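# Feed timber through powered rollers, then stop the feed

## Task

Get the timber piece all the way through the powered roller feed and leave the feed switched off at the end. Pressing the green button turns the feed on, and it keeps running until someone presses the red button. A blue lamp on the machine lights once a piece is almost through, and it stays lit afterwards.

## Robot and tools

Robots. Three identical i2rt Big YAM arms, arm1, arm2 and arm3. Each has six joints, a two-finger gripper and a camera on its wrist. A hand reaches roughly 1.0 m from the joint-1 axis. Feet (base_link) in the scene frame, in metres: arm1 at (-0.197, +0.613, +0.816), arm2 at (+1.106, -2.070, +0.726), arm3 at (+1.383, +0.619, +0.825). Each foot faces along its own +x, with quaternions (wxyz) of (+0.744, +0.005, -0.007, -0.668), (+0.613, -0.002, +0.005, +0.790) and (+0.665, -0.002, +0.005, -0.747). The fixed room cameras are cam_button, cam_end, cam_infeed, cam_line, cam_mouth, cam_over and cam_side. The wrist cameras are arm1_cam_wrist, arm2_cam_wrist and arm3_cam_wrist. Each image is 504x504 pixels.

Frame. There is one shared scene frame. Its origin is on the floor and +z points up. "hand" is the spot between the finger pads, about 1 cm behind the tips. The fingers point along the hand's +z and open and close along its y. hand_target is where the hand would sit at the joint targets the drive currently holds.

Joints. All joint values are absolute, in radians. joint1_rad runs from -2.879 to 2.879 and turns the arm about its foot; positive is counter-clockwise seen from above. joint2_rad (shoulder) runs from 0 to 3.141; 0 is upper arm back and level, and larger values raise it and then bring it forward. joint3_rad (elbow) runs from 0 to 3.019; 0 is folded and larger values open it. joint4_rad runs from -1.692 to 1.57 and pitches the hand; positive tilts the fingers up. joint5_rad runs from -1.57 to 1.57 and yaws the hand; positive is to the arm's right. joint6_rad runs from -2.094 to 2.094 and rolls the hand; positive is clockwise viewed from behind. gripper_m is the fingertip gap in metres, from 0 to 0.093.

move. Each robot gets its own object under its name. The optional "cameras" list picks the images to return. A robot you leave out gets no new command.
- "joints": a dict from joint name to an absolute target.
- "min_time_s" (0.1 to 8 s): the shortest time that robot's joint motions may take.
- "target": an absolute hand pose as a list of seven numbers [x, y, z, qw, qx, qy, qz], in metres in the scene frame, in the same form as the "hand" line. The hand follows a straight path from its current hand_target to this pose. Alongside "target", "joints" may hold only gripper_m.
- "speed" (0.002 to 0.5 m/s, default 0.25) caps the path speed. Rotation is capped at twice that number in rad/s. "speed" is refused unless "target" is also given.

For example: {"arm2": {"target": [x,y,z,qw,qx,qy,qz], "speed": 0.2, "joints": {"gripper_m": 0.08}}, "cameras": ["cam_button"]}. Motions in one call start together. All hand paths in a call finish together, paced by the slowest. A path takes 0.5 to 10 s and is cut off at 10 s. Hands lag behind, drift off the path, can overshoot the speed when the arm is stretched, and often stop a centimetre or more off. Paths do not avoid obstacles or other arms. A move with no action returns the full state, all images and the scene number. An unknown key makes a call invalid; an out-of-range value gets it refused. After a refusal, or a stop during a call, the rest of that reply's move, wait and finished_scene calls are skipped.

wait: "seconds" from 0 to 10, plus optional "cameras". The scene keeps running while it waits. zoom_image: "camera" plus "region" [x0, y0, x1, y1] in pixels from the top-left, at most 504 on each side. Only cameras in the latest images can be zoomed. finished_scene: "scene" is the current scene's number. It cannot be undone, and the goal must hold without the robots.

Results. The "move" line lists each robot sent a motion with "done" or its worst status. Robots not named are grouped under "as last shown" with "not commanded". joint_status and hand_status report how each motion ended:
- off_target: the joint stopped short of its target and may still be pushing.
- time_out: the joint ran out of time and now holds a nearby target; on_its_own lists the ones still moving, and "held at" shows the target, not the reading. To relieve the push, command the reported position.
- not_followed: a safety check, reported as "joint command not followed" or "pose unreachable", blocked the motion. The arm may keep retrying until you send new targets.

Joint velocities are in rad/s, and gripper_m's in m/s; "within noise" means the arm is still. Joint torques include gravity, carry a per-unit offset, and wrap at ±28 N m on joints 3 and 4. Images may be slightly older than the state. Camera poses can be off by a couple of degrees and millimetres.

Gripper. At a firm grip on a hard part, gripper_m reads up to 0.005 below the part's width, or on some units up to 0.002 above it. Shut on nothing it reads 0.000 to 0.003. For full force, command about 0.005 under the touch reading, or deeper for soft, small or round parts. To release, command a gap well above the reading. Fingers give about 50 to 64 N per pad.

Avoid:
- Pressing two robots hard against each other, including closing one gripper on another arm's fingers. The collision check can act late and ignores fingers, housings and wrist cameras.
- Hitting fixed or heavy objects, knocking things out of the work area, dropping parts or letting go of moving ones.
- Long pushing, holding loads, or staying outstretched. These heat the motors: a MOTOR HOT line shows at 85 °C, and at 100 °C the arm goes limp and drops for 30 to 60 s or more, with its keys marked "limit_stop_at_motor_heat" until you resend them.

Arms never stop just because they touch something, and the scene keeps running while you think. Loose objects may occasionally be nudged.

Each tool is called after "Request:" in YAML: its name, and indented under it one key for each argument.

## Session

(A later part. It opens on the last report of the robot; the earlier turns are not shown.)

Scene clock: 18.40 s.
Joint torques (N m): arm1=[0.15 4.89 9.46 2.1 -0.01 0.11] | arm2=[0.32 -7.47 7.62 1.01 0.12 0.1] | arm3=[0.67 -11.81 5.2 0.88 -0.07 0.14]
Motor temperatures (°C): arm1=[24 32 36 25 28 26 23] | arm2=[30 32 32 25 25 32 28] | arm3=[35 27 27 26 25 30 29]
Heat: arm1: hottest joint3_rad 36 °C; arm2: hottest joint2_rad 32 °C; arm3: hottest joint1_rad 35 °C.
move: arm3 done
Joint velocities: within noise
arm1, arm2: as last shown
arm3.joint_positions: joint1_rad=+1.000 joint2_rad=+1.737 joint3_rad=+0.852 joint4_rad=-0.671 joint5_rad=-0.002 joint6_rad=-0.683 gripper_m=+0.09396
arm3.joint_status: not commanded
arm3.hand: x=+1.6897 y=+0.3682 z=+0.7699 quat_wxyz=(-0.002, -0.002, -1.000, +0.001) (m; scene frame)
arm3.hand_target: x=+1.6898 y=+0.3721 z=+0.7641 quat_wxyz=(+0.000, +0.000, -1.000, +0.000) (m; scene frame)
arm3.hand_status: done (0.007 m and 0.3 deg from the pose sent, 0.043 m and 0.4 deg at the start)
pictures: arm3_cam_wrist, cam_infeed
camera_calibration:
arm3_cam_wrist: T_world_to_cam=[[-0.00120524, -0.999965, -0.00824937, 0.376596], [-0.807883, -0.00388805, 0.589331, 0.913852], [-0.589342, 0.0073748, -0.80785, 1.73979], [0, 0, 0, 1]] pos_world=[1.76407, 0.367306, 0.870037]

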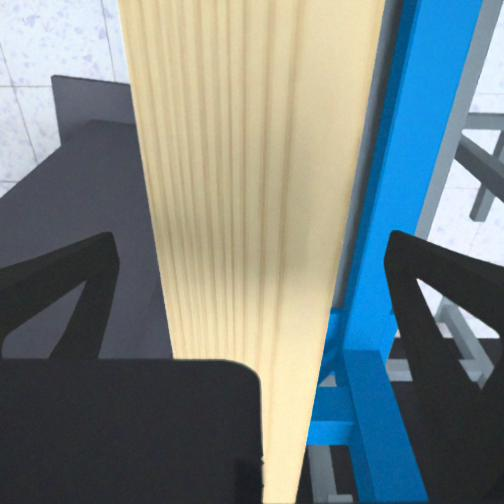

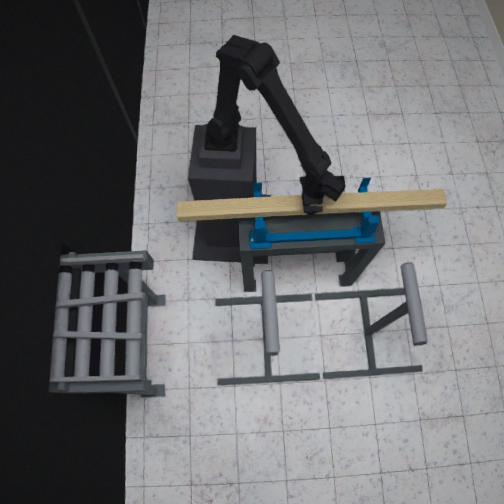

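Request:
move:
  arm3: {"joints": {"gripper_m": 0.046}}
  cameras: ["arm3_cam_wrist", "cam_line", "cam_mouth"]

Scene clock: 19.10 s.
Joint torques (N m): arm1=[-0.03 4.95 9.43 2.1 -0.02 0.11] | arm2=[0.73 -7.24 7.83 0.9 0.09 0.04] | arm3=[0.44 -11.69 5.11 0.95 -0.02 0.14]
Motor temperatures (°C): arm1=[24 32 36 25 28 26 23] | arm2=[30 32 32 25 25 32 28] | arm3=[35 27 27 26 25 30 29]
Heat: arm1: hottest joint3_rad 36 °C; arm2: hottest joint2_rad 32 °C; arm3: hottest joint1_rad 35 °C.
move: arm3 off_target
Joint velocities: within noise
arm1, arm2: as last shown
arm3.joint_positions: joint1_rad=+1.000 joint2_rad=+1.737 joint3_rad=+0.852 joint4_rad=-0.671 joint5_rad=-0.004 joint6_rad=-0.682 gripper_m=+0.05951
arm3.joint_status: gripper_m off_target (ended at +0.05955, target +0.04600)
arm3.hand: x=+1.6898 y=+0.3685 z=+0.7698 quat_wxyz=(-0.002, -0.002, -1.000, +0.001) (m; scene frame)
arm3.hand_target: x=+1.6898 y=+0.3721 z=+0.7641 quat_wxyz=(+0.000, +0.000, -1.000, +0.000) (m; scene frame)
arm3.hand_status: not commanded
pictures: arm3_cam_wrist, cam_line, cam_mouth
camera_calibration:
arm3_cam_wrist: T_world_to_cam=[[-0.00165391, -0.999954, -0.00940001, 0.378485], [-0.808439, -0.00419563, 0.588565, 0.915613], [-0.588578, 0.00857277, -0.808395, 1.73848], [0, 0, 0, 1]] pos_world=[1.76407, 0.367406, 0.870035]

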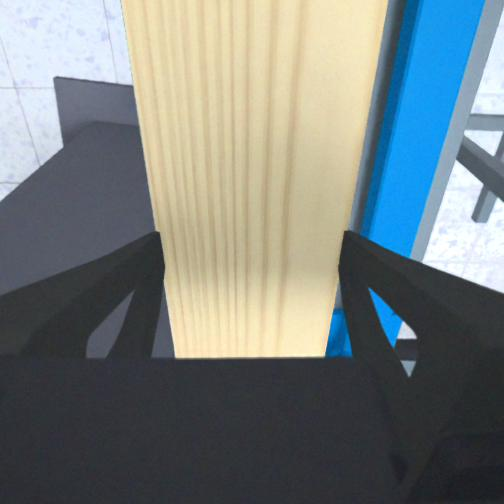

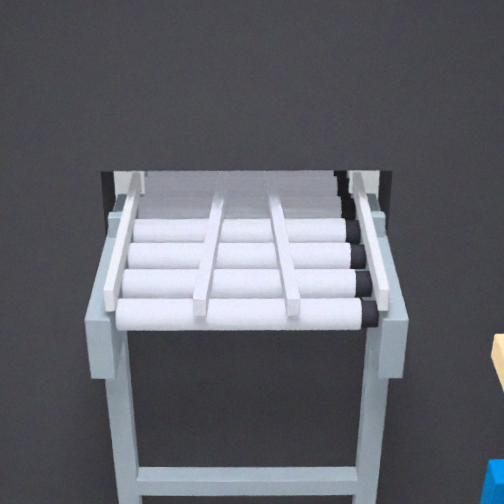

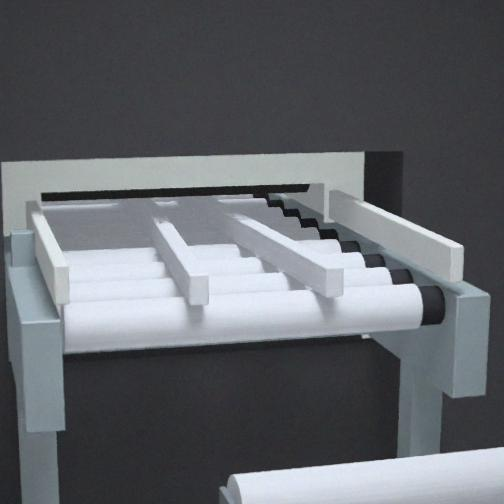

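Request:
move:
  arm3: {"target": [1.69, 0.372, 0.90, 0, 0, 1, 0], "speed": 0.12}
  cameras: ["cam_infeed", "cam_line", "arm3_cam_wrist"]

Scene clock: 22.23 s.
Joint torques (N m): arm1=[0.03 4.89 9.46 2.1 -0.01 0.11] | arm2=[0.73 -7.12 7.82 0.58 0.11 0.1] | arm3=[0.38 -16.44 14.49 -0.64 -0.17 0.12]
Motor temperatures (°C): arm1=[24 32 36 25 28 26 23] | arm2=[29 32 33 25 25 32 28] | arm3=[35 27 28 26 25 30 29]
Heat: arm1: hottest joint3_rad 36 °C; arm2: hottest joint3_rad 33 °C; arm3: hottest joint1_rad 35 °C.
move: arm3 off_target
Joint velocities: within noise
arm1.joint_positions: joint1_rad=+0.613 joint2_rad=+0.594 joint3_rad=+1.478 joint4_rad=-1.263 joint5_rad=+0.039 joint6_rad=+0.085 gripper_m=+0.09396
arm1.joint_status: not commanded
arm1.hand: x=-0.0691 y=+0.4460 z=+1.4212 quat_wxyz=(-0.522, -0.384, -0.729, +0.222) (m; scene frame)
arm1.hand_target: x=-0.0721 y=+0.4493 z=+1.4299 quat_wxyz=(-0.530, -0.381, -0.723, +0.225) (m; scene frame)
arm1.hand_status: not commanded
arm2: as last shown
arm3.joint_positions: joint1_rad=+1.000 joint2_rad=+1.549 joint3_rad=+0.856 joint4_rad=-1.024 joint5_rad=-0.001 joint6_rad=-0.681 gripper_m=+0.05958
arm3.joint_status: not commanded
arm3.hand: x=+1.6452 y=+0.4044 z=+0.8426 quat_wxyz=(+0.061, -0.002, -0.997, -0.049) (m; scene frame)
arm3.hand_target: x=+1.6855 y=+0.3756 z=+0.8999 quat_wxyz=(-0.001, +0.000, -1.000, +0.000) (m; scene frame)
arm3.hand_status: off_target (0.080 m and 9.0 deg from the pose sent, 0.130 m and 0.4 deg at the start)
pictures: arm3_cam_wrist, cam_infeed, cam_line
camera_calibration:
arm3_cam_wrist: T_world_to_cam=[[-0.00987053, -0.994057, -0.108416, 0.509566], [-0.727708, -0.0672194, 0.682585, 0.650406], [-0.685816, 0.0856324, -0.72272, 1.82744], [0, 0, 0, 1]] pos_world=[1.73162, 0.39377, 0.932012]

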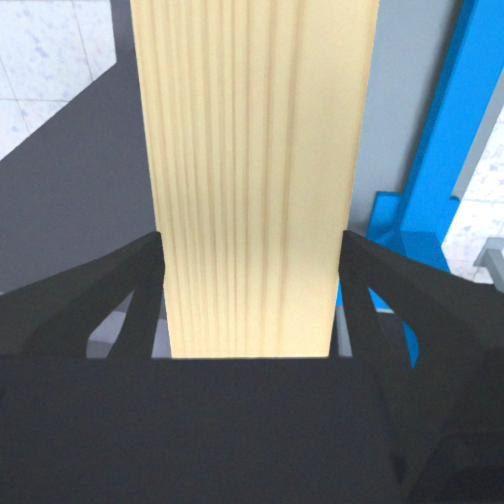

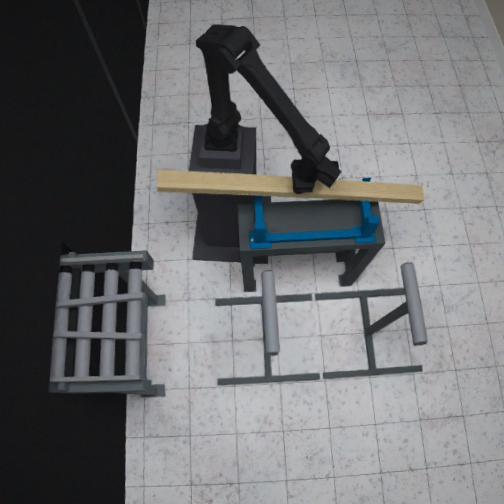

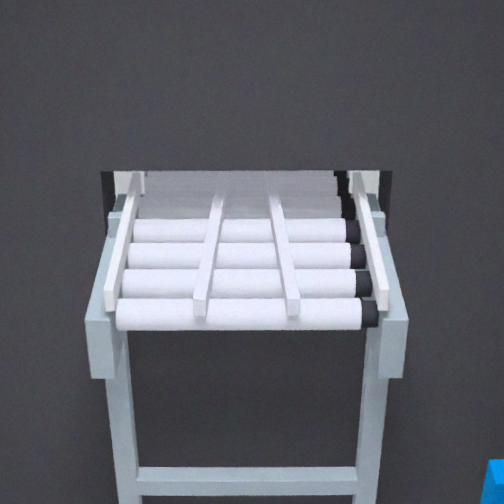

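Request:
move:
  arm3: {"joints": {"joint1_rad": 1.0, "joint2_rad": 1.40, "joint3_rad": 1.11, "joint4_rad": -1.12, "joint5_rad": 0.0, "joint6_rad": -0.683}, "min_time_s": 1.5}
  arm1: {"target": [-0.15, 0.15, 1.15, 0, 1, 0, 0], "speed": 0.2}
  cameras: ["cam_infeed", "cam_line", "cam_over"]

Scene clock: 31.17 s.
Joint torques (N m): arm1=[-0.44 -13.22 13.68 -0.08 -0.02 0.29] | arm2=[0.91 -6.65 7.99 0.94 0.12 0.09] | arm3=[-0.26 -17.79 16.31 -0.17 -0.09 0.1]
Motor temperatures (°C): arm1=[24 32 37 25 28 26 23] | arm2=[29 32 33 25 25 31 28] | arm3=[35 28 31 26 25 29 29]
Heat: arm1: hottest joint3_rad 37 °C; arm2: hottest joint3_rad 33 °C; arm3: hottest joint1_rad 35 °C.
move: arm1 off_target; arm3 time_out
Joint velocities: within noise
arm1.joint_positions: joint1_rad=+0.023 joint2_rad=+1.522 joint3_rad=+1.677 joint4_rad=-1.692 joint5_rad=+0.019 joint6_rad=+1.675 gripper_m=+0.09396
arm1.joint_status: not commanded
arm1.hand: x=-0.1474 y=+0.1607 z=+1.1410 quat_wxyz=(-0.019, -1.000, -0.013, -0.001) (m; scene frame)
arm1.hand_target: x=-0.1501 y=+0.1505 z=+1.1493 quat_wxyz=(-0.026, -1.000, +0.000, -0.003) (m; scene frame)
arm1.hand_status: off_target (0.014 m and 2.6 deg from the pose sent, 0.409 m and 134.8 deg at the start; a joint's target at an end of its range on 36 of 203 steps)
arm2: as last shown
arm3.joint_positions: joint1_rad=+1.000 joint2_rad=+1.483 joint3_rad=+0.990 joint4_rad=-1.106 joint5_rad=-0.001 joint6_rad=-0.681 gripper_m=+0.05895
arm3.joint_status: joint3_rad time_out (moved +0.135 of +0.254); the others done
arm3.on_its_own: joint3_rad reads +0.990 and still pushes toward +1.103 since a time_out
arm3.hand: x=+1.6822 y=+0.3743 z=+0.9061 quat_wxyz=(+0.015, -0.002, -1.000, -0.012) (m; scene frame)
arm3.hand_target: x=+1.7149 y=+0.3474 z=+0.9786 quat_wxyz=(-0.055, -0.001, -0.997, +0.046) (m; scene frame)
arm3.hand_status: not commanded
pictures: cam_infeed, cam_line, cam_over

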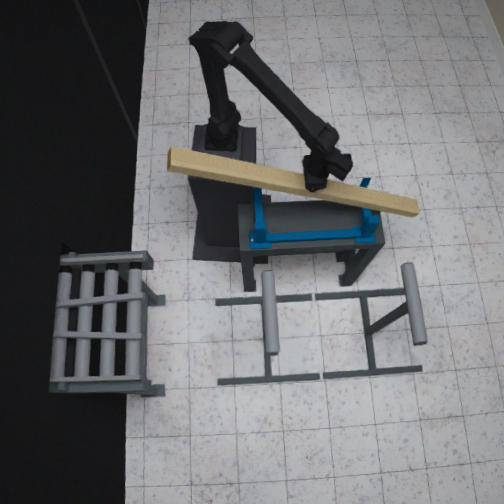

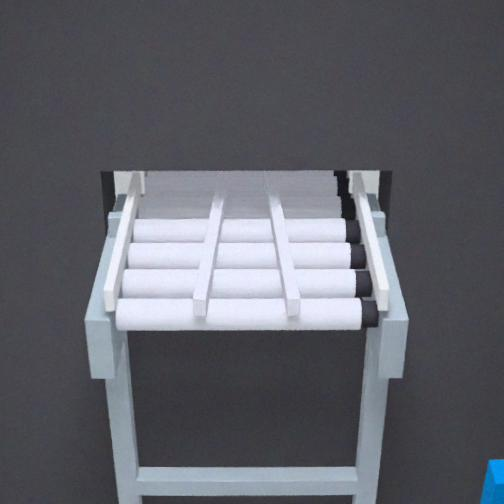

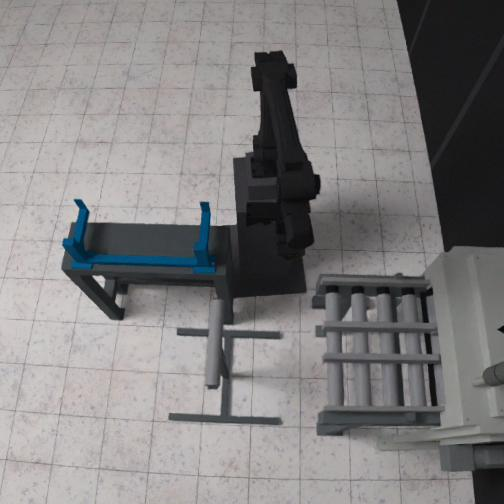

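Request:
move:
  cameras: ["arm3_cam_wrist", "cam_side", "cam_infeed", "cam_end"]

Request:
zoom_image:
  camera: "cam_infeed"
  region: [150, 120, 440, 240]

Scene clock: 31.53 s.
Joint torques (N m): arm1=[-0.44 -13.22 13.67 -0.09 -0.02 0.29] | arm2=[0.67 -7.24 7.91 0.94 0.07 0.11] | arm3=[-0.03 -17.2 16.25 -0.16 -0.06 0.1]
Motor temperatures (°C): arm1=[24 32 37 25 28 26 23] | arm2=[29 32 33 25 25 31 28] | arm3=[35 28 31 26 25 29 29]
Heat: arm1: hottest joint3_rad 37 °C; arm2: hottest joint3_rad 33 °C; arm3: hottest joint1_rad 35 °C.
Joint velocities: within noise
arm1.joint_positions: joint1_rad=+0.023 joint2_rad=+1.522 joint3_rad=+1.677 joint4_rad=-1.692 joint5_rad=+0.019 joint6_rad=+1.675 gripper_m=+0.09396
arm1.joint_status: not commanded
arm1.hand: x=-0.1474 y=+0.1607 z=+1.1410 quat_wxyz=(-0.019, -1.000, -0.013, -0.001) (m; scene frame)
arm1.hand_target: x=-0.1501 y=+0.1505 z=+1.1493 quat_wxyz=(-0.026, -1.000, +0.000, -0.003) (m; scene frame)
arm1.hand_status: off_target (0.014 m and 2.6 deg from the pose sent, 0.409 m and 134.8 deg at the start; a joint's target at an end of its range on 36 of 203 steps)
arm2.joint_positions: joint1_rad=+0.204 joint2_rad=+1.375 joint3_rad=+0.951 joint4_rad=-1.126 joint5_rad=+0.004 joint6_rad=+0.055 gripper_m=+0.00035
arm2.joint_status: not commanded
arm2.hand: x=+0.9453 y=-1.7376 z=+0.8331 quat_wxyz=(-0.002, +0.834, -0.552, -0.006) (m; scene frame)
arm2.hand_target: x=+0.9416 y=-1.7382 z=+0.8252 quat_wxyz=(+0.000, +0.834, -0.552, +0.000) (m; scene frame)
arm2.hand_status: not commanded
arm3.joint_positions: joint1_rad=+1.000 joint2_rad=+1.483 joint3_rad=+0.990 joint4_rad=-1.106 joint5_rad=-0.001 joint6_rad=-0.681 gripper_m=+0.05895
arm3.joint_status: joint3_rad time_out (moved +0.135 of +0.254); the others done
arm3.on_its_own: joint3_rad reads +0.990 and still pushes toward +1.103 since a time_out
arm3.hand: x=+1.6822 y=+0.3743 z=+0.9061 quat_wxyz=(+0.015, -0.002, -1.000, -0.012) (m; scene frame)
arm3.hand_target: x=+1.7149 y=+0.3474 z=+0.9786 quat_wxyz=(-0.055, -0.001, -0.997, +0.046) (m; scene frame)
arm3.hand_status: not commanded
pictures: arm3_cam_wrist, cam_end, cam_infeed, cam_side
camera_calibration:
arm3_cam_wrist: T_world_to_cam=[[-0.00307513, -0.999434, -0.0335, 0.409623], [-0.78771, -0.0182166, 0.615777, 0.775002], [-0.616039, 0.0282819, -0.787208, 1.86376], [0, 0, 0, 1]] pos_world=[1.75988, 0.370798, 1.00366]

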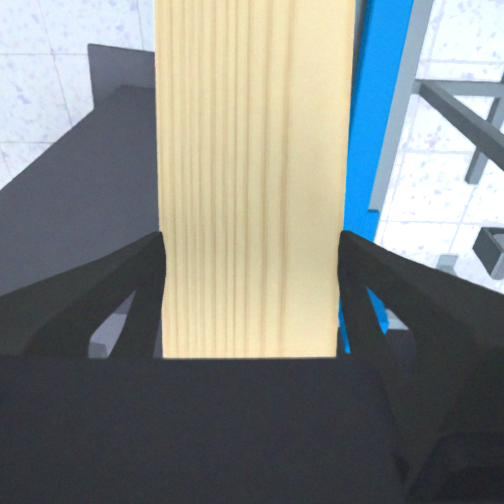

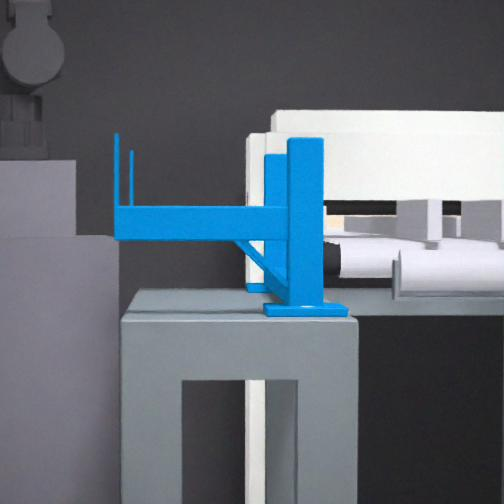

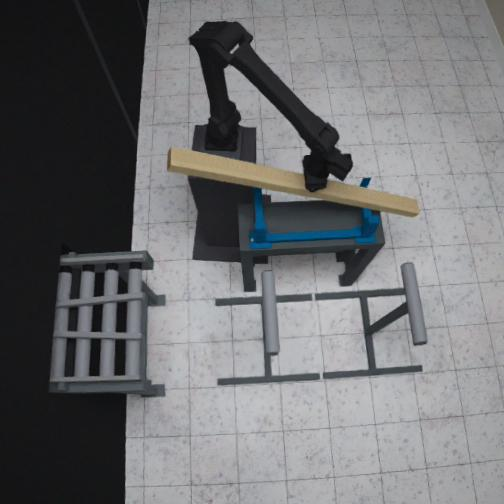

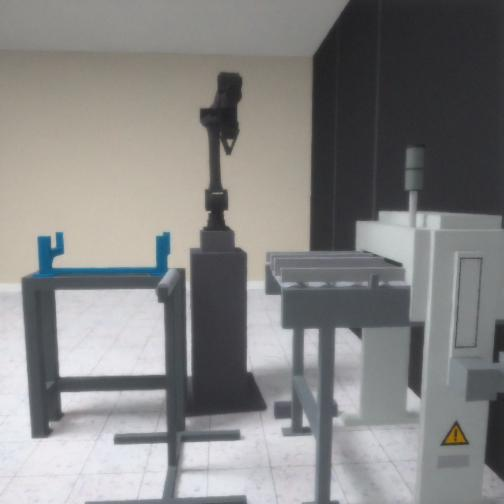

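Scaled by 1.738 from the camera's 504x504 image, which has a finer 720x720 frame.

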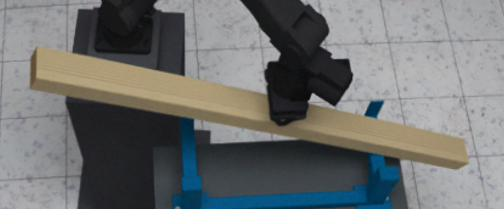

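Request:
move:
  arm3: {"target": [1.695, 0.372, 0.772, 0, 0, 1, 0], "speed": 0.08}
  cameras: ["arm3_cam_wrist", "cam_infeed"]

Scene clock: 35.37 s.
Joint torques (N m): arm1=[-0.44 -13.27 13.67 -0.05 -0.02 0.29] | arm2=[1.14 -7.12 7.88 0.77 0.12 0.05] | arm3=[0.91 -12.51 6.02 1.47 -0.26 0.15]
Motor temperatures (°C): arm1=[24 32 38 25 28 26 23] | arm2=[29 32 34 25 25 31 28] | arm3=[35 28 32 26 25 29 30]
Heat: arm1: hottest joint3_rad 38 °C; arm2: hottest joint3_rad 34 °C; arm3: hottest joint1_rad 35 °C.
move: arm3 off_target
Joint velocities: within noise
arm1, arm2: as last shown
arm1.joint_positions: joint1_rad=+0.023 joint2_rad=+1.522 joint3_rad=+1.677 joint4_rad=-1.692 joint5_rad=+0.019 joint6_rad=+1.676 gripper_m=+0.09396
arm1.hand: x=-0.1474 y=+0.1607 z=+1.1410 quat_wxyz=(-0.019, -1.000, -0.012, -0.001) (m; scene frame)
arm3.joint_positions: joint1_rad=+1.004 joint2_rad=+1.737 joint3_rad=+0.855 joint4_rad=-0.718 joint5_rad=+0.002 joint6_rad=-0.676 gripper_m=+0.05948
arm3.joint_status: not commanded
arm3.hand: x=+1.6821 y=+0.3751 z=+0.7706 quat_wxyz=(+0.017, -0.003, -1.000, -0.011) (m; scene frame)
arm3.hand_target: x=+1.6948 y=+0.3722 z=+0.7724 quat_wxyz=(+0.000, +0.000, -1.000, +0.000) (m; scene frame)
arm3.hand_status: off_target (0.013 m and 2.3 deg from the pose sent, 0.135 m and 2.2 deg at the start)
pictures: arm3_cam_wrist, cam_infeed
camera_calibration:
arm3_cam_wrist: T_world_to_cam=[[-0.00468316, -0.999462, -0.0324619, 0.407817], [-0.785429, -0.0164159, 0.618734, 0.851621], [-0.618934, 0.0283942, -0.784929, 1.7601], [0, 0, 0, 1]] pos_world=[1.76018, 0.371601, 0.867866]

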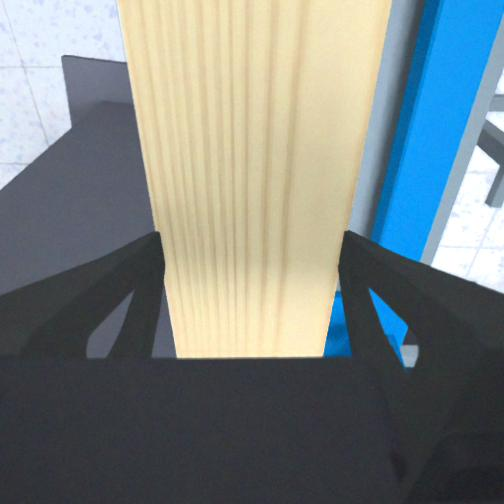

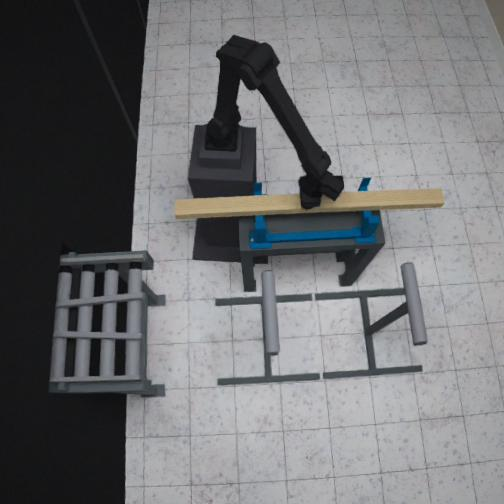

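Request:
move:
  arm3: {"joints": {"gripper_m": 0.08}}

Request:
move:
  arm3: {"target": [1.70, 0.376, 0.75, 0, 0, 1, 0], "speed": 0.08}
  cameras: ["arm3_cam_wrist", "cam_infeed"]

Request:
zoom_image:
  camera: "cam_infeed"
  region: [160, 150, 320, 250]

Request:
zoom_image:
  camera: "cam_infeed"
  region: [300, 150, 460, 250]

Scene clock: 36.40 s.
Joint torques (N m): arm1=[-0.62 -13.27 13.63 -0.06 -0.01 0.29] | arm2=[1.49 -7.36 7.86 0.87 0.05 0.13] | arm3=[0.67 -12.81 6.15 0.79 -0.22 0.17]
Motor temperatures (°C): arm1=[24 32 38 25 28 26 23] | arm2=[29 32 34 25 25 31 28] | arm3=[35 28 32 26 25 29 29]
Heat: arm1: hottest joint3_rad 38 °C; arm2: hottest joint3_rad 34 °C; arm3: hottest joint1_rad 35 °C.
move: arm3 done
Joint velocities: within noise
arm1, arm2: as last shown
arm3.joint_positions: joint1_rad=+1.005 joint2_rad=+1.737 joint3_rad=+0.855 joint4_rad=-0.699 joint5_rad=+0.000 joint6_rad=-0.676 gripper_m=+0.07989
arm3.joint_status: all done
arm3.hand: x=+1.6863 y=+0.3728 z=+0.7705 quat_wxyz=(+0.009, -0.003, -1.000, -0.006) (m; scene frame)
arm3.hand_target: x=+1.6949 y=+0.3723 z=+0.7724 quat_wxyz=(+0.000, +0.000, -1.000, +0.000) (m; scene frame)
arm3.hand_status: not commanded
pictures: none

Scene clock: 37.43 s.
Joint torques (N m): arm1=[-0.38 -13.39 13.68 -0.08 -0.02 0.28] | arm2=[0.85 -7.77 7.79 0.84 0.09 0.04] | arm3=[0.67 -11.87 5.48 0.85 -0.16 0.16]
Motor temperatures (°C): arm1=[24 32 38 25 28 26 23] | arm2=[29 32 34 25 25 31 28] | arm3=[34 28 31 26 25 29 29]
Heat: arm1: hottest joint3_rad 38 °C; arm2: hottest joint3_rad 34 °C; arm3: hottest joint1_rad 34 °C.
move: arm3 done
Joint velocities: within noise
arm1, arm2: as last shown
arm3.joint_positions: joint1_rad=+1.021 joint2_rad=+1.780 joint3_rad=+0.855 joint4_rad=-0.638 joint5_rad=+0.000 joint6_rad=-0.663 gripper_m=+0.07992
arm3.joint_status: not commanded
arm3.hand: x=+1.6957 y=+0.3735 z=+0.7544 quat_wxyz=(+0.002, -0.001, -1.000, +0.000) (m; scene frame)
arm3.hand_target: x=+1.6999 y=+0.3761 z=+0.7501 quat_wxyz=(+0.000, +0.000, -1.000, +0.000) (m; scene frame)
arm3.hand_status: done (0.007 m and 0.2 deg from the pose sent, 0.025 m and 1.2 deg at the start)
pictures: arm3_cam_wrist, cam_infeed
camera_calibration:
arm3_cam_wrist: T_world_to_cam=[[0.000247848, -0.999944, -0.0105817, 0.38098], [-0.803812, -0.00649411, 0.594849, 0.917762], [-0.594884, 0.00835828, -0.803768, 1.73675], [0, 0, 0, 1]] pos_world=[1.77078, 0.372403, 0.854045]

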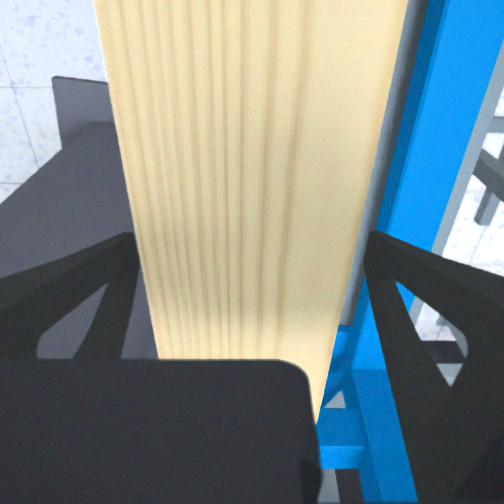

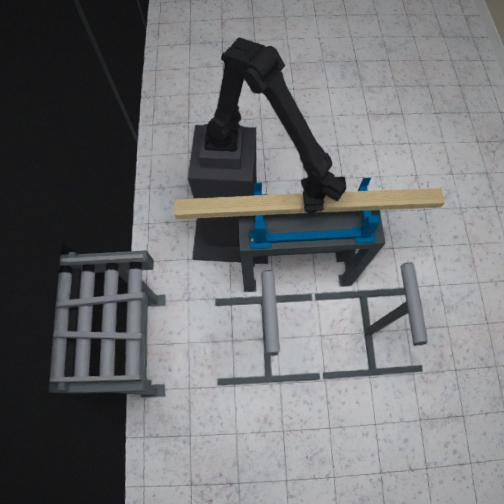

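Scaled by 3.150 from the camera's 504x504 image, which has a finer 720x720 frame.

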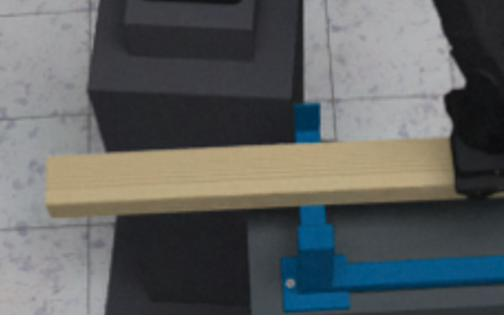

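Scaled by 3.150 from the camera's 504x504 image, which has a finer 720x720 frame.

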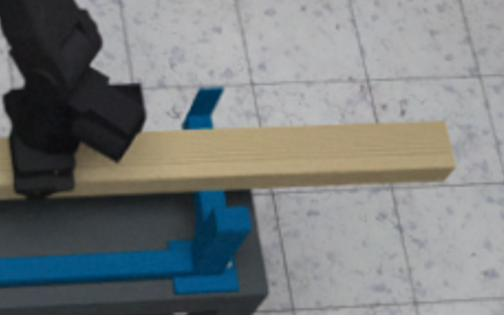

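Request:
move:
  arm3: {"joints": {"gripper_m": 0.04}}

Request:
move:
  arm3: {"joints": {"joint1_rad": 1.015, "joint2_rad": 1.61, "joint3_rad": 0.98, "joint4_rad": -0.775, "joint5_rad": 0.0, "joint6_rad": -0.667}, "min_time_s": 2}
  cameras: ["arm3_cam_wrist", "cam_infeed"]

Request:
zoom_image:
  camera: "cam_infeed"
  region: [150, 120, 460, 270]

Scene clock: 38.43 s.
Joint torques (N m): arm1=[-0.67 -13.27 13.65 -0.08 -0.02 0.29] | arm2=[0.62 -7.3 7.79 0.81 0.12 0.05] | arm3=[0.67 -11.81 5.46 0.88 -0.04 0.13]
Motor temperatures (°C): arm1=[24 32 38 25 28 26 23] | arm2=[29 32 34 25 25 31 28] | arm3=[34 28 31 26 25 29 29]
Heat: arm1: hottest joint3_rad 38 °C; arm2: hottest joint3_rad 34 °C; arm3: hottest joint1_rad 34 °C.
move: arm3 off_target
Joint velocities: within noise
arm1, arm2: as last shown
arm3.joint_positions: joint1_rad=+1.022 joint2_rad=+1.780 joint3_rad=+0.855 joint4_rad=-0.637 joint5_rad=-0.003 joint6_rad=-0.658 gripper_m=+0.06221
arm3.joint_status: gripper_m off_target (ended at +0.06224, target +0.04000)
arm3.hand: x=+1.6964 y=+0.3743 z=+0.7544 quat_wxyz=(+0.000, -0.003, -1.000, -0.001) (m; scene frame)
arm3.hand_target: x=+1.6999 y=+0.3761 z=+0.7501 quat_wxyz=(+0.000, +0.000, -1.000, +0.000) (m; scene frame)
arm3.hand_status: not commanded
pictures: none

Scene clock: 42.73 s.
Joint torques (N m): arm1=[-0.62 -13.27 13.65 -0.05 -0.02 0.29] | arm2=[0.38 -7.53 7.95 0.91 0.13 0.11] | arm3=[-0.85 -18.84 13.23 0.1 -0.12 0.03]
Motor temperatures (°C): arm1=[24 32 38 25 28 26 23] | arm2=[29 32 34 25 25 31 28] | arm3=[34 28 32 26 25 29 29]
Heat: arm1: hottest joint3_rad 38 °C; arm2: hottest joint3_rad 34 °C; arm3: hottest joint1_rad 34 °C.
move: arm3 time_out
Joint velocities: within noise
arm1, arm2: as last shown
arm3.joint_positions: joint1_rad=+1.022 joint2_rad=+1.696 joint3_rad=+0.886 joint4_rad=-0.765 joint5_rad=+0.000 joint6_rad=-0.658 gripper_m=+0.06221
arm3.joint_status: joint3_rad time_out (moved +0.031 of +0.125); the others done
arm3.on_its_own: joint3_rad reads +0.886 and still pushes toward +0.980 since a time_out
arm3.hand: x=+1.6962 y=+0.3737 z=+0.7937 quat_wxyz=(+0.007, -0.003, -1.000, -0.004) (m; scene frame)
arm3.hand_target: x=+1.7385 y=+0.3366 z=+0.8566 quat_wxyz=(-0.060, -0.002, -0.997, +0.049) (m; scene frame)
arm3.hand_status: not commanded
pictures: arm3_cam_wrist, cam_infeed
camera_calibration:
arm3_cam_wrist: T_world_to_cam=[[-0.00378109, -0.999821, -0.0185125, 0.394762], [-0.797722, -0.0081477, 0.60297, 0.878691], [-0.603013, 0.0170477, -0.797549, 1.77414], [0, 0, 0, 1]] pos_world=[1.77228, 0.371605, 0.892451]

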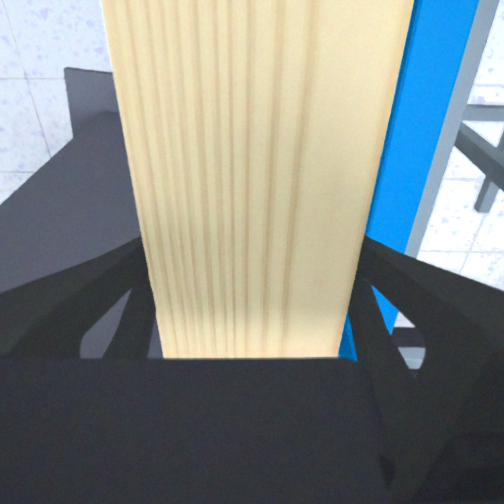

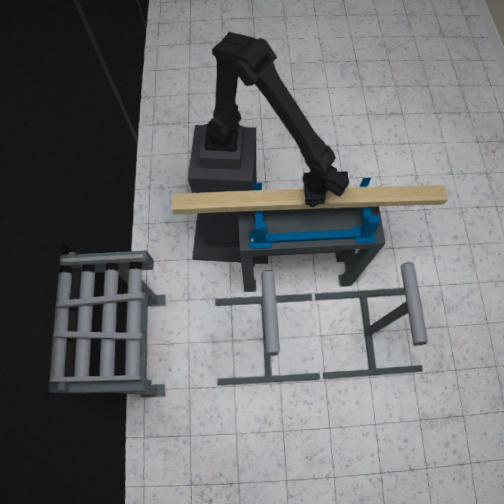

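Scaled by 1.626 from the camera's 504x504 image, which has a finer 720x720 frame.

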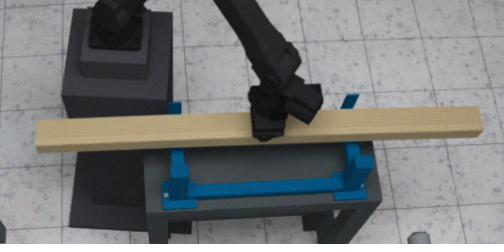

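Request:
move:
  arm3: {"joints": {"joint1_rad": 1.02, "joint2_rad": 1.445, "joint3_rad": 1.08, "joint4_rad": -1.025, "joint5_rad": 0.0, "joint6_rad": -0.662}, "min_time_s": 2}
  cameras: ["arm3_cam_wrist", "cam_infeed"]

Scene clock: 47.93 s.
Joint torques (N m): arm1=[-0.56 -13.27 13.68 -0.08 -0.02 0.29] | arm2=[0.09 -7.59 7.77 0.9 0.12 0.1] | arm3=[-0.32 -17.9 15.91 -0.1 -0.12 0.07]
Motor temperatures (°C): arm1=[24 33 39 25 28 26 23] | arm2=[29 32 34 25 25 31 28] | arm3=[34 29 34 26 25 29 30]
Heat: arm1: hottest joint3_rad 39 °C; arm2: hottest joint3_rad 34 °C; arm3: hottest joint1_rad 34 °C.
move: arm3 time_out
Joint velocities: within noise
arm1, arm2: as last shown
arm3.joint_positions: joint1_rad=+1.022 joint2_rad=+1.532 joint3_rad=+0.959 joint4_rad=-1.013 joint5_rad=+0.000 joint6_rad=-0.658 gripper_m=+0.06221
arm3.joint_status: joint3_rad time_out (moved +0.073 of +0.194); the others done
arm3.on_its_own: joint3_rad reads +0.959 and still pushes toward +1.071 since a time_out
arm3.hand: x=+1.6919 y=+0.3772 z=+0.8771 quat_wxyz=(+0.011, -0.003, -1.000, -0.007) (m; scene frame)
arm3.hand_target: x=+1.7295 y=+0.3467 z=+0.9511 quat_wxyz=(-0.063, -0.002, -0.997, +0.050) (m; scene frame)
arm3.hand_status: not commanded
pictures: arm3_cam_wrist, cam_infeed
camera_calibration:
arm3_cam_wrist: T_world_to_cam=[[-0.0039565, -0.999677, -0.0251186, 0.405778], [-0.792594, -0.012181, 0.609628, 0.812021], [-0.609736, 0.0223208, -0.79229, 1.84288], [0, 0, 0, 1]] pos_world=[1.76888, 0.374403, 0.975257]

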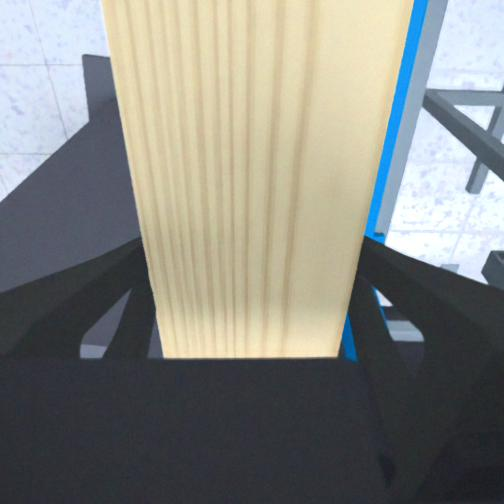

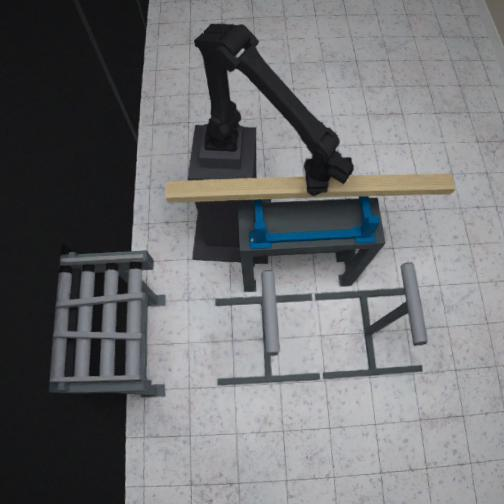

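Request:
move:
  arm3: {"joints": {"joint1_rad": 0.374, "joint2_rad": 1.995, "joint3_rad": 1.845, "joint4_rad": -1.16, "joint5_rad": 0.0, "joint6_rad": -1.313}, "min_time_s": 5}
  cameras: ["arm3_cam_wrist", "cam_infeed", "cam_line", "cam_mouth"]

Scene clock: 56.80 s.
Joint torques (N m): arm1=[-0.38 -13.27 13.65 -0.06 -0.01 0.28] | arm2=[0.73 -7.24 7.65 0.81 0.12 0.11] | arm3=[-0.32 -25.47 16.85 0.12 -0.15 0.04]
Motor temperatures (°C): arm1=[24 33 40 25 27 26 23] | arm2=[29 32 34 25 25 31 28] | arm3=[34 30 38 26 25 29 30]
Heat: arm1: hottest joint3_rad 40 °C; arm2: hottest joint3_rad 34 °C; arm3: hottest joint3_rad 38 °C.
move: arm3 time_out
Joint velocities: within noise
arm1, arm2: as last shown
arm3.joint_positions: joint1_rad=+0.377 joint2_rad=+2.067 joint3_rad=+1.704 joint4_rad=-1.152 joint5_rad=+0.001 joint6_rad=-1.307 gripper_m=+0.06221
arm3.joint_status: joint3_rad time_out (moved +0.745 of +0.886); the others done
arm3.on_its_own: joint3_rad reads +1.704 and still pushes toward +1.816 since a time_out
arm3.hand: x=+1.5461 y=+0.0080 z=+0.8676 quat_wxyz=(-0.002, -0.001, -1.000, +0.024) (m; scene frame)
arm3.hand_target: x=+1.5556 y=-0.0316 z=+0.9580 quat_wxyz=(-0.025, +0.001, -0.994, +0.109) (m; scene frame)
arm3.hand_status: not commanded
pictures: arm3_cam_wrist, cam_infeed, cam_line, cam_mouth
camera_calibration:
arm3_cam_wrist: T_world_to_cam=[[-0.000780885, -0.9993, 0.0374026, -0.0233151], [-0.808151, 0.0226598, 0.588539, 0.739805], [-0.588975, -0.0297674, -0.807603, 1.73627], [0, 0, 0, 1]] pos_world=[1.62047, 0.0116214, 0.967682]

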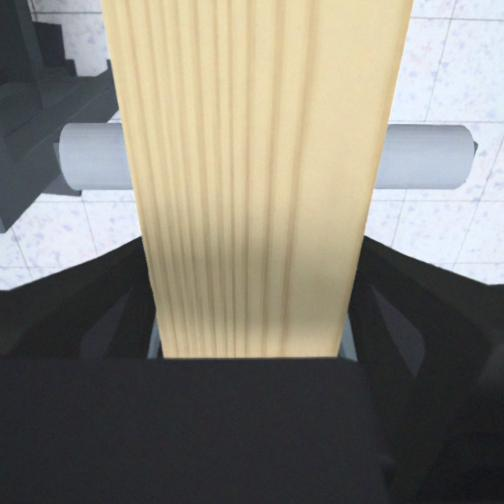

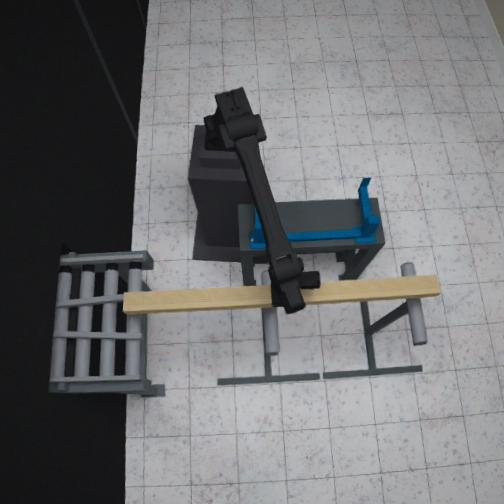

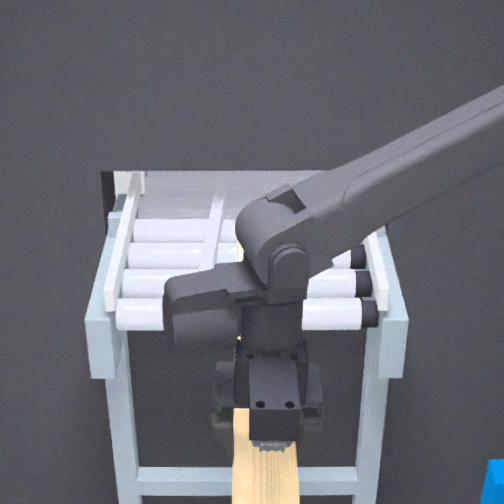

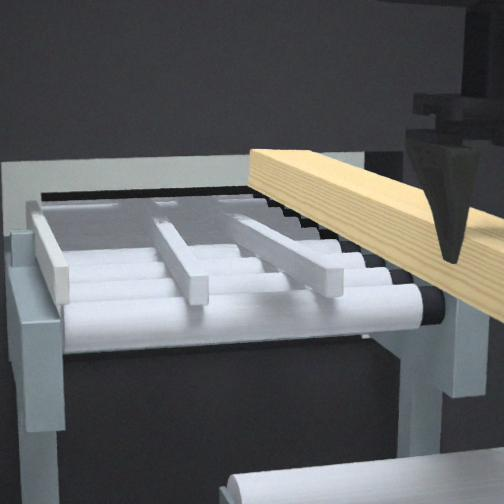

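Request:
move:
  arm3: {"joints": {"joint1_rad": 0.411, "joint2_rad": 2.10, "joint3_rad": 2.0, "joint4_rad": -1.285, "joint5_rad": 0.0, "joint6_rad": -1.2755}, "min_time_s": 2}
  cameras: ["arm3_cam_wrist", "cam_infeed", "cam_line", "cam_mouth"]

Request:
zoom_image:
  camera: "cam_mouth"
  region: [130, 130, 380, 320]

Request:
zoom_image:
  camera: "cam_infeed"
  region: [50, 230, 210, 400]

Scene clock: 63.47 s.
Joint torques (N m): arm1=[-0.44 -13.33 13.65 -0.08 -0.01 0.29] | arm2=[1.55 -7.59 7.82 0.94 0.09 0.07] | arm3=[0.38 -27.11 16.85 -0.13 -0.16 0.18]
Motor temperatures (°C): arm1=[24 33 41 25 27 26 23] | arm2=[29 32 35 25 25 30 28] | arm3=[34 31 42 26 25 29 30]
Heat: arm1: hottest joint3_rad 41 °C; arm2: hottest joint3_rad 35 °C; arm3: hottest joint3_rad 42 °C.
move: arm3 time_out
Joint velocities: within noise
arm1.joint_positions: joint1_rad=+0.023 joint2_rad=+1.522 joint3_rad=+1.677 joint4_rad=-1.692 joint5_rad=+0.019 joint6_rad=+1.676 gripper_m=+0.09396
arm1.joint_status: not commanded
arm1.hand: x=-0.1474 y=+0.1607 z=+1.1410 quat_wxyz=(-0.019, -1.000, -0.012, -0.001) (m; scene frame)
arm1.hand_target: x=-0.1501 y=+0.1505 z=+1.1493 quat_wxyz=(-0.026, -1.000, +0.000, -0.003) (m; scene frame)
arm1.hand_status: not commanded
arm2.joint_positions: joint1_rad=+0.204 joint2_rad=+1.375 joint3_rad=+0.951 joint4_rad=-1.126 joint5_rad=+0.004 joint6_rad=+0.055 gripper_m=+0.00035
arm2.joint_status: not commanded
arm2.hand: x=+0.9453 y=-1.7376 z=+0.8331 quat_wxyz=(-0.002, +0.834, -0.552, -0.006) (m; scene frame)
arm2.hand_target: x=+0.9416 y=-1.7382 z=+0.8252 quat_wxyz=(+0.000, +0.834, -0.552, +0.000) (m; scene frame)
arm2.hand_status: not commanded
arm3.joint_positions: joint1_rad=+0.401 joint2_rad=+2.173 joint3_rad=+1.861 joint4_rad=-1.272 joint5_rad=+0.001 joint6_rad=-1.284 gripper_m=+0.06221
arm3.joint_status: joint3_rad time_out (moved +0.157 of +0.296); the others done
arm3.on_its_own: joint3_rad reads +1.861 and still pushes toward +1.974 since a time_out
arm3.hand: x=+1.5666 y=-0.0070 z=+0.8589 quat_wxyz=(+0.007, -0.001, -1.000, -0.009) (m; scene frame)
arm3.hand_target: x=+1.5847 y=-0.0414 z=+0.9496 quat_wxyz=(-0.019, +0.000, -0.997, +0.074) (m; scene frame)
arm3.hand_status: not commanded
pictures: arm3_cam_wrist, cam_infeed, cam_line, cam_mouth
camera_calibration:
arm3_cam_wrist: T_world_to_cam=[[0.000314787, -0.999606, -0.0280607, 0.016558], [-0.797511, -0.0171801, 0.603059, 0.732313], [-0.603304, 0.0221889, -0.797203, 1.75477], [0, 0, 0, 1]] pos_world=[1.64268, -0.00980371, 0.957742]

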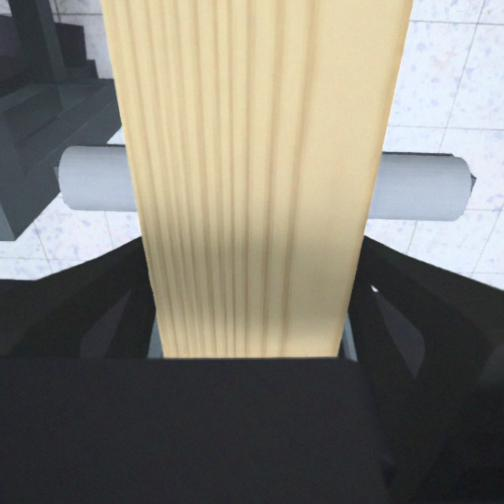

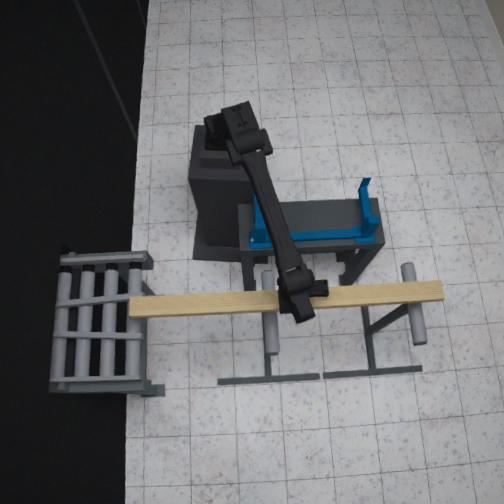

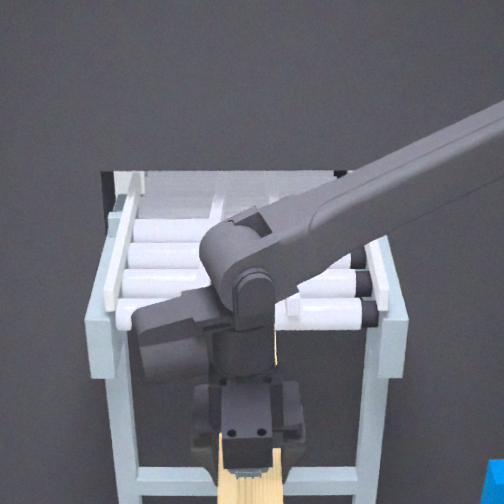

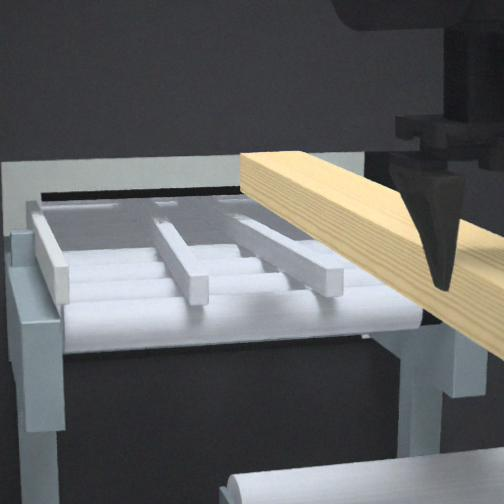

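Scaled by 2.016 from the camera's 504x504 image, which has a finer 720x720 frame.

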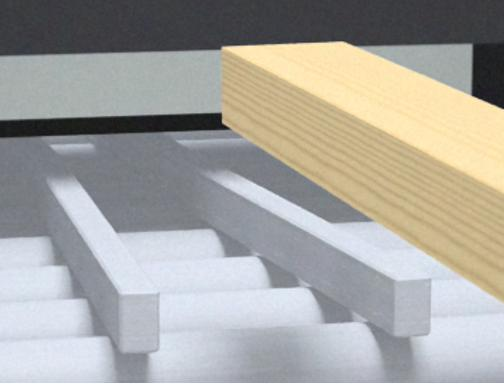

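Scaled by 2.965 from the camera's 504x504 image, which has a finer 720x720 frame.

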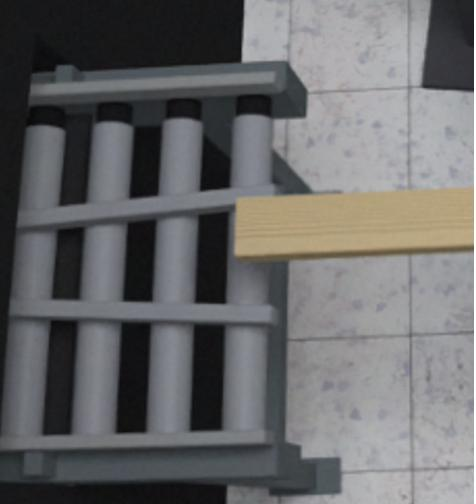

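Request:
move:
  arm3: {"joints": {"joint1_rad": 0.384, "joint2_rad": 2.20, "joint3_rad": 1.95, "joint4_rad": -1.15, "joint5_rad": 0.0, "joint6_rad": -1.302}, "min_time_s": 2.5}
  cameras: ["arm3_cam_wrist", "cam_infeed", "cam_line", "cam_mouth"]

Request:
zoom_image:
  camera: "cam_mouth"
  region: [130, 130, 380, 320]

Request:
zoom_image:
  camera: "cam_infeed"
  region: [50, 230, 210, 400]

Scene clock: 66.97 s.
Joint torques (N m): arm1=[-0.44 -13.27 13.65 -0.08 -0.03 0.29] | arm2=[1.2 -7.94 7.77 0.98 0.11 0.07] | arm3=[-1.26 -28.81 14.71 0.77 -0.17 0.03]
Motor temperatures (°C): arm1=[24 33 41 25 27 26 23] | arm2=[29 32 35 25 25 30 28] | arm3=[34 32 43 26 25 29 30]
Heat: arm1: hottest joint3_rad 41 °C; arm2: hottest joint3_rad 35 °C; arm3: hottest joint3_rad 43 °C.
move: arm3 done
Joint velocities: within noise
arm1, arm2: as last shown
arm3.joint_positions: joint1_rad=+0.396 joint2_rad=+2.278 joint3_rad=+1.861 joint4_rad=-1.161 joint5_rad=+0.001 joint6_rad=-1.293 gripper_m=+0.06221
arm3.joint_status: all done
arm3.hand: x=+1.5669 y=-0.0216 z=+0.7916 quat_wxyz=(+0.006, +0.002, -1.000, -0.006) (m; scene frame)
arm3.hand_target: x=+1.5722 y=-0.0672 z=+0.8771 quat_wxyz=(-0.018, +0.001, -0.997, +0.080) (m; scene frame)
arm3.hand_status: not commanded
pictures: arm3_cam_wrist, cam_infeed, cam_line, cam_mouth
camera_calibration:
arm3_cam_wrist: T_world_to_cam=[[0.00498335, -0.999756, -0.0215222, -0.0124229], [-0.798672, -0.0169304, 0.601528, 0.776041], [-0.601746, 0.0141915, -0.798561, 1.70009], [0, 0, 0, 1]] pos_world=[1.64288, -0.023408, 0.890546]

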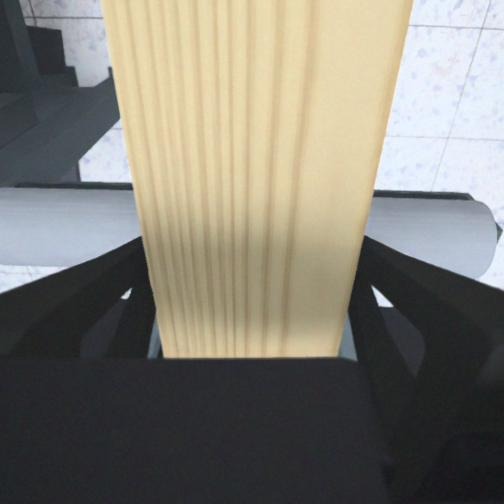

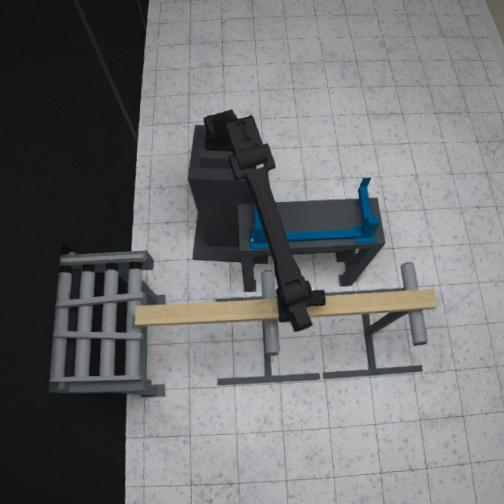

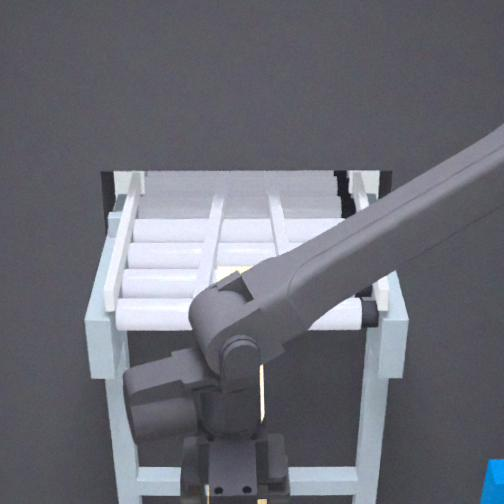

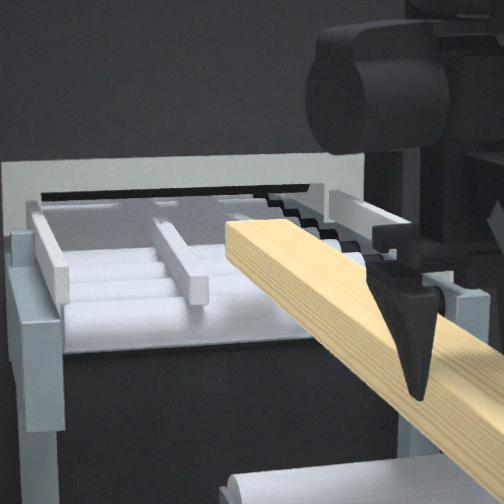

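Scaled by 2.016 from the camera's 504x504 image, which has a finer 720x720 frame.

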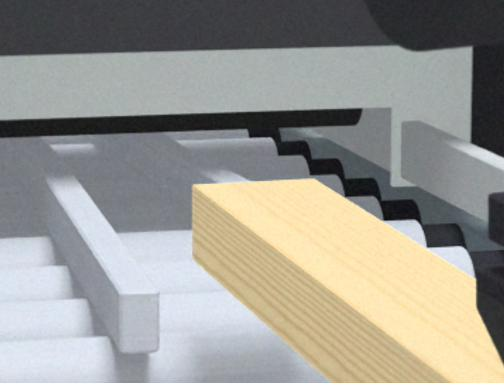

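Scaled by 2.965 from the camera's 504x504 image, which has a finer 720x720 frame.

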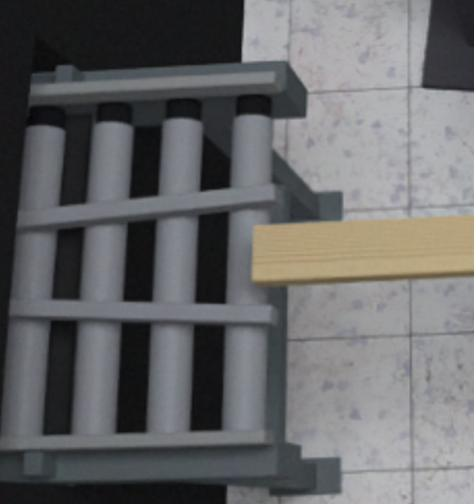

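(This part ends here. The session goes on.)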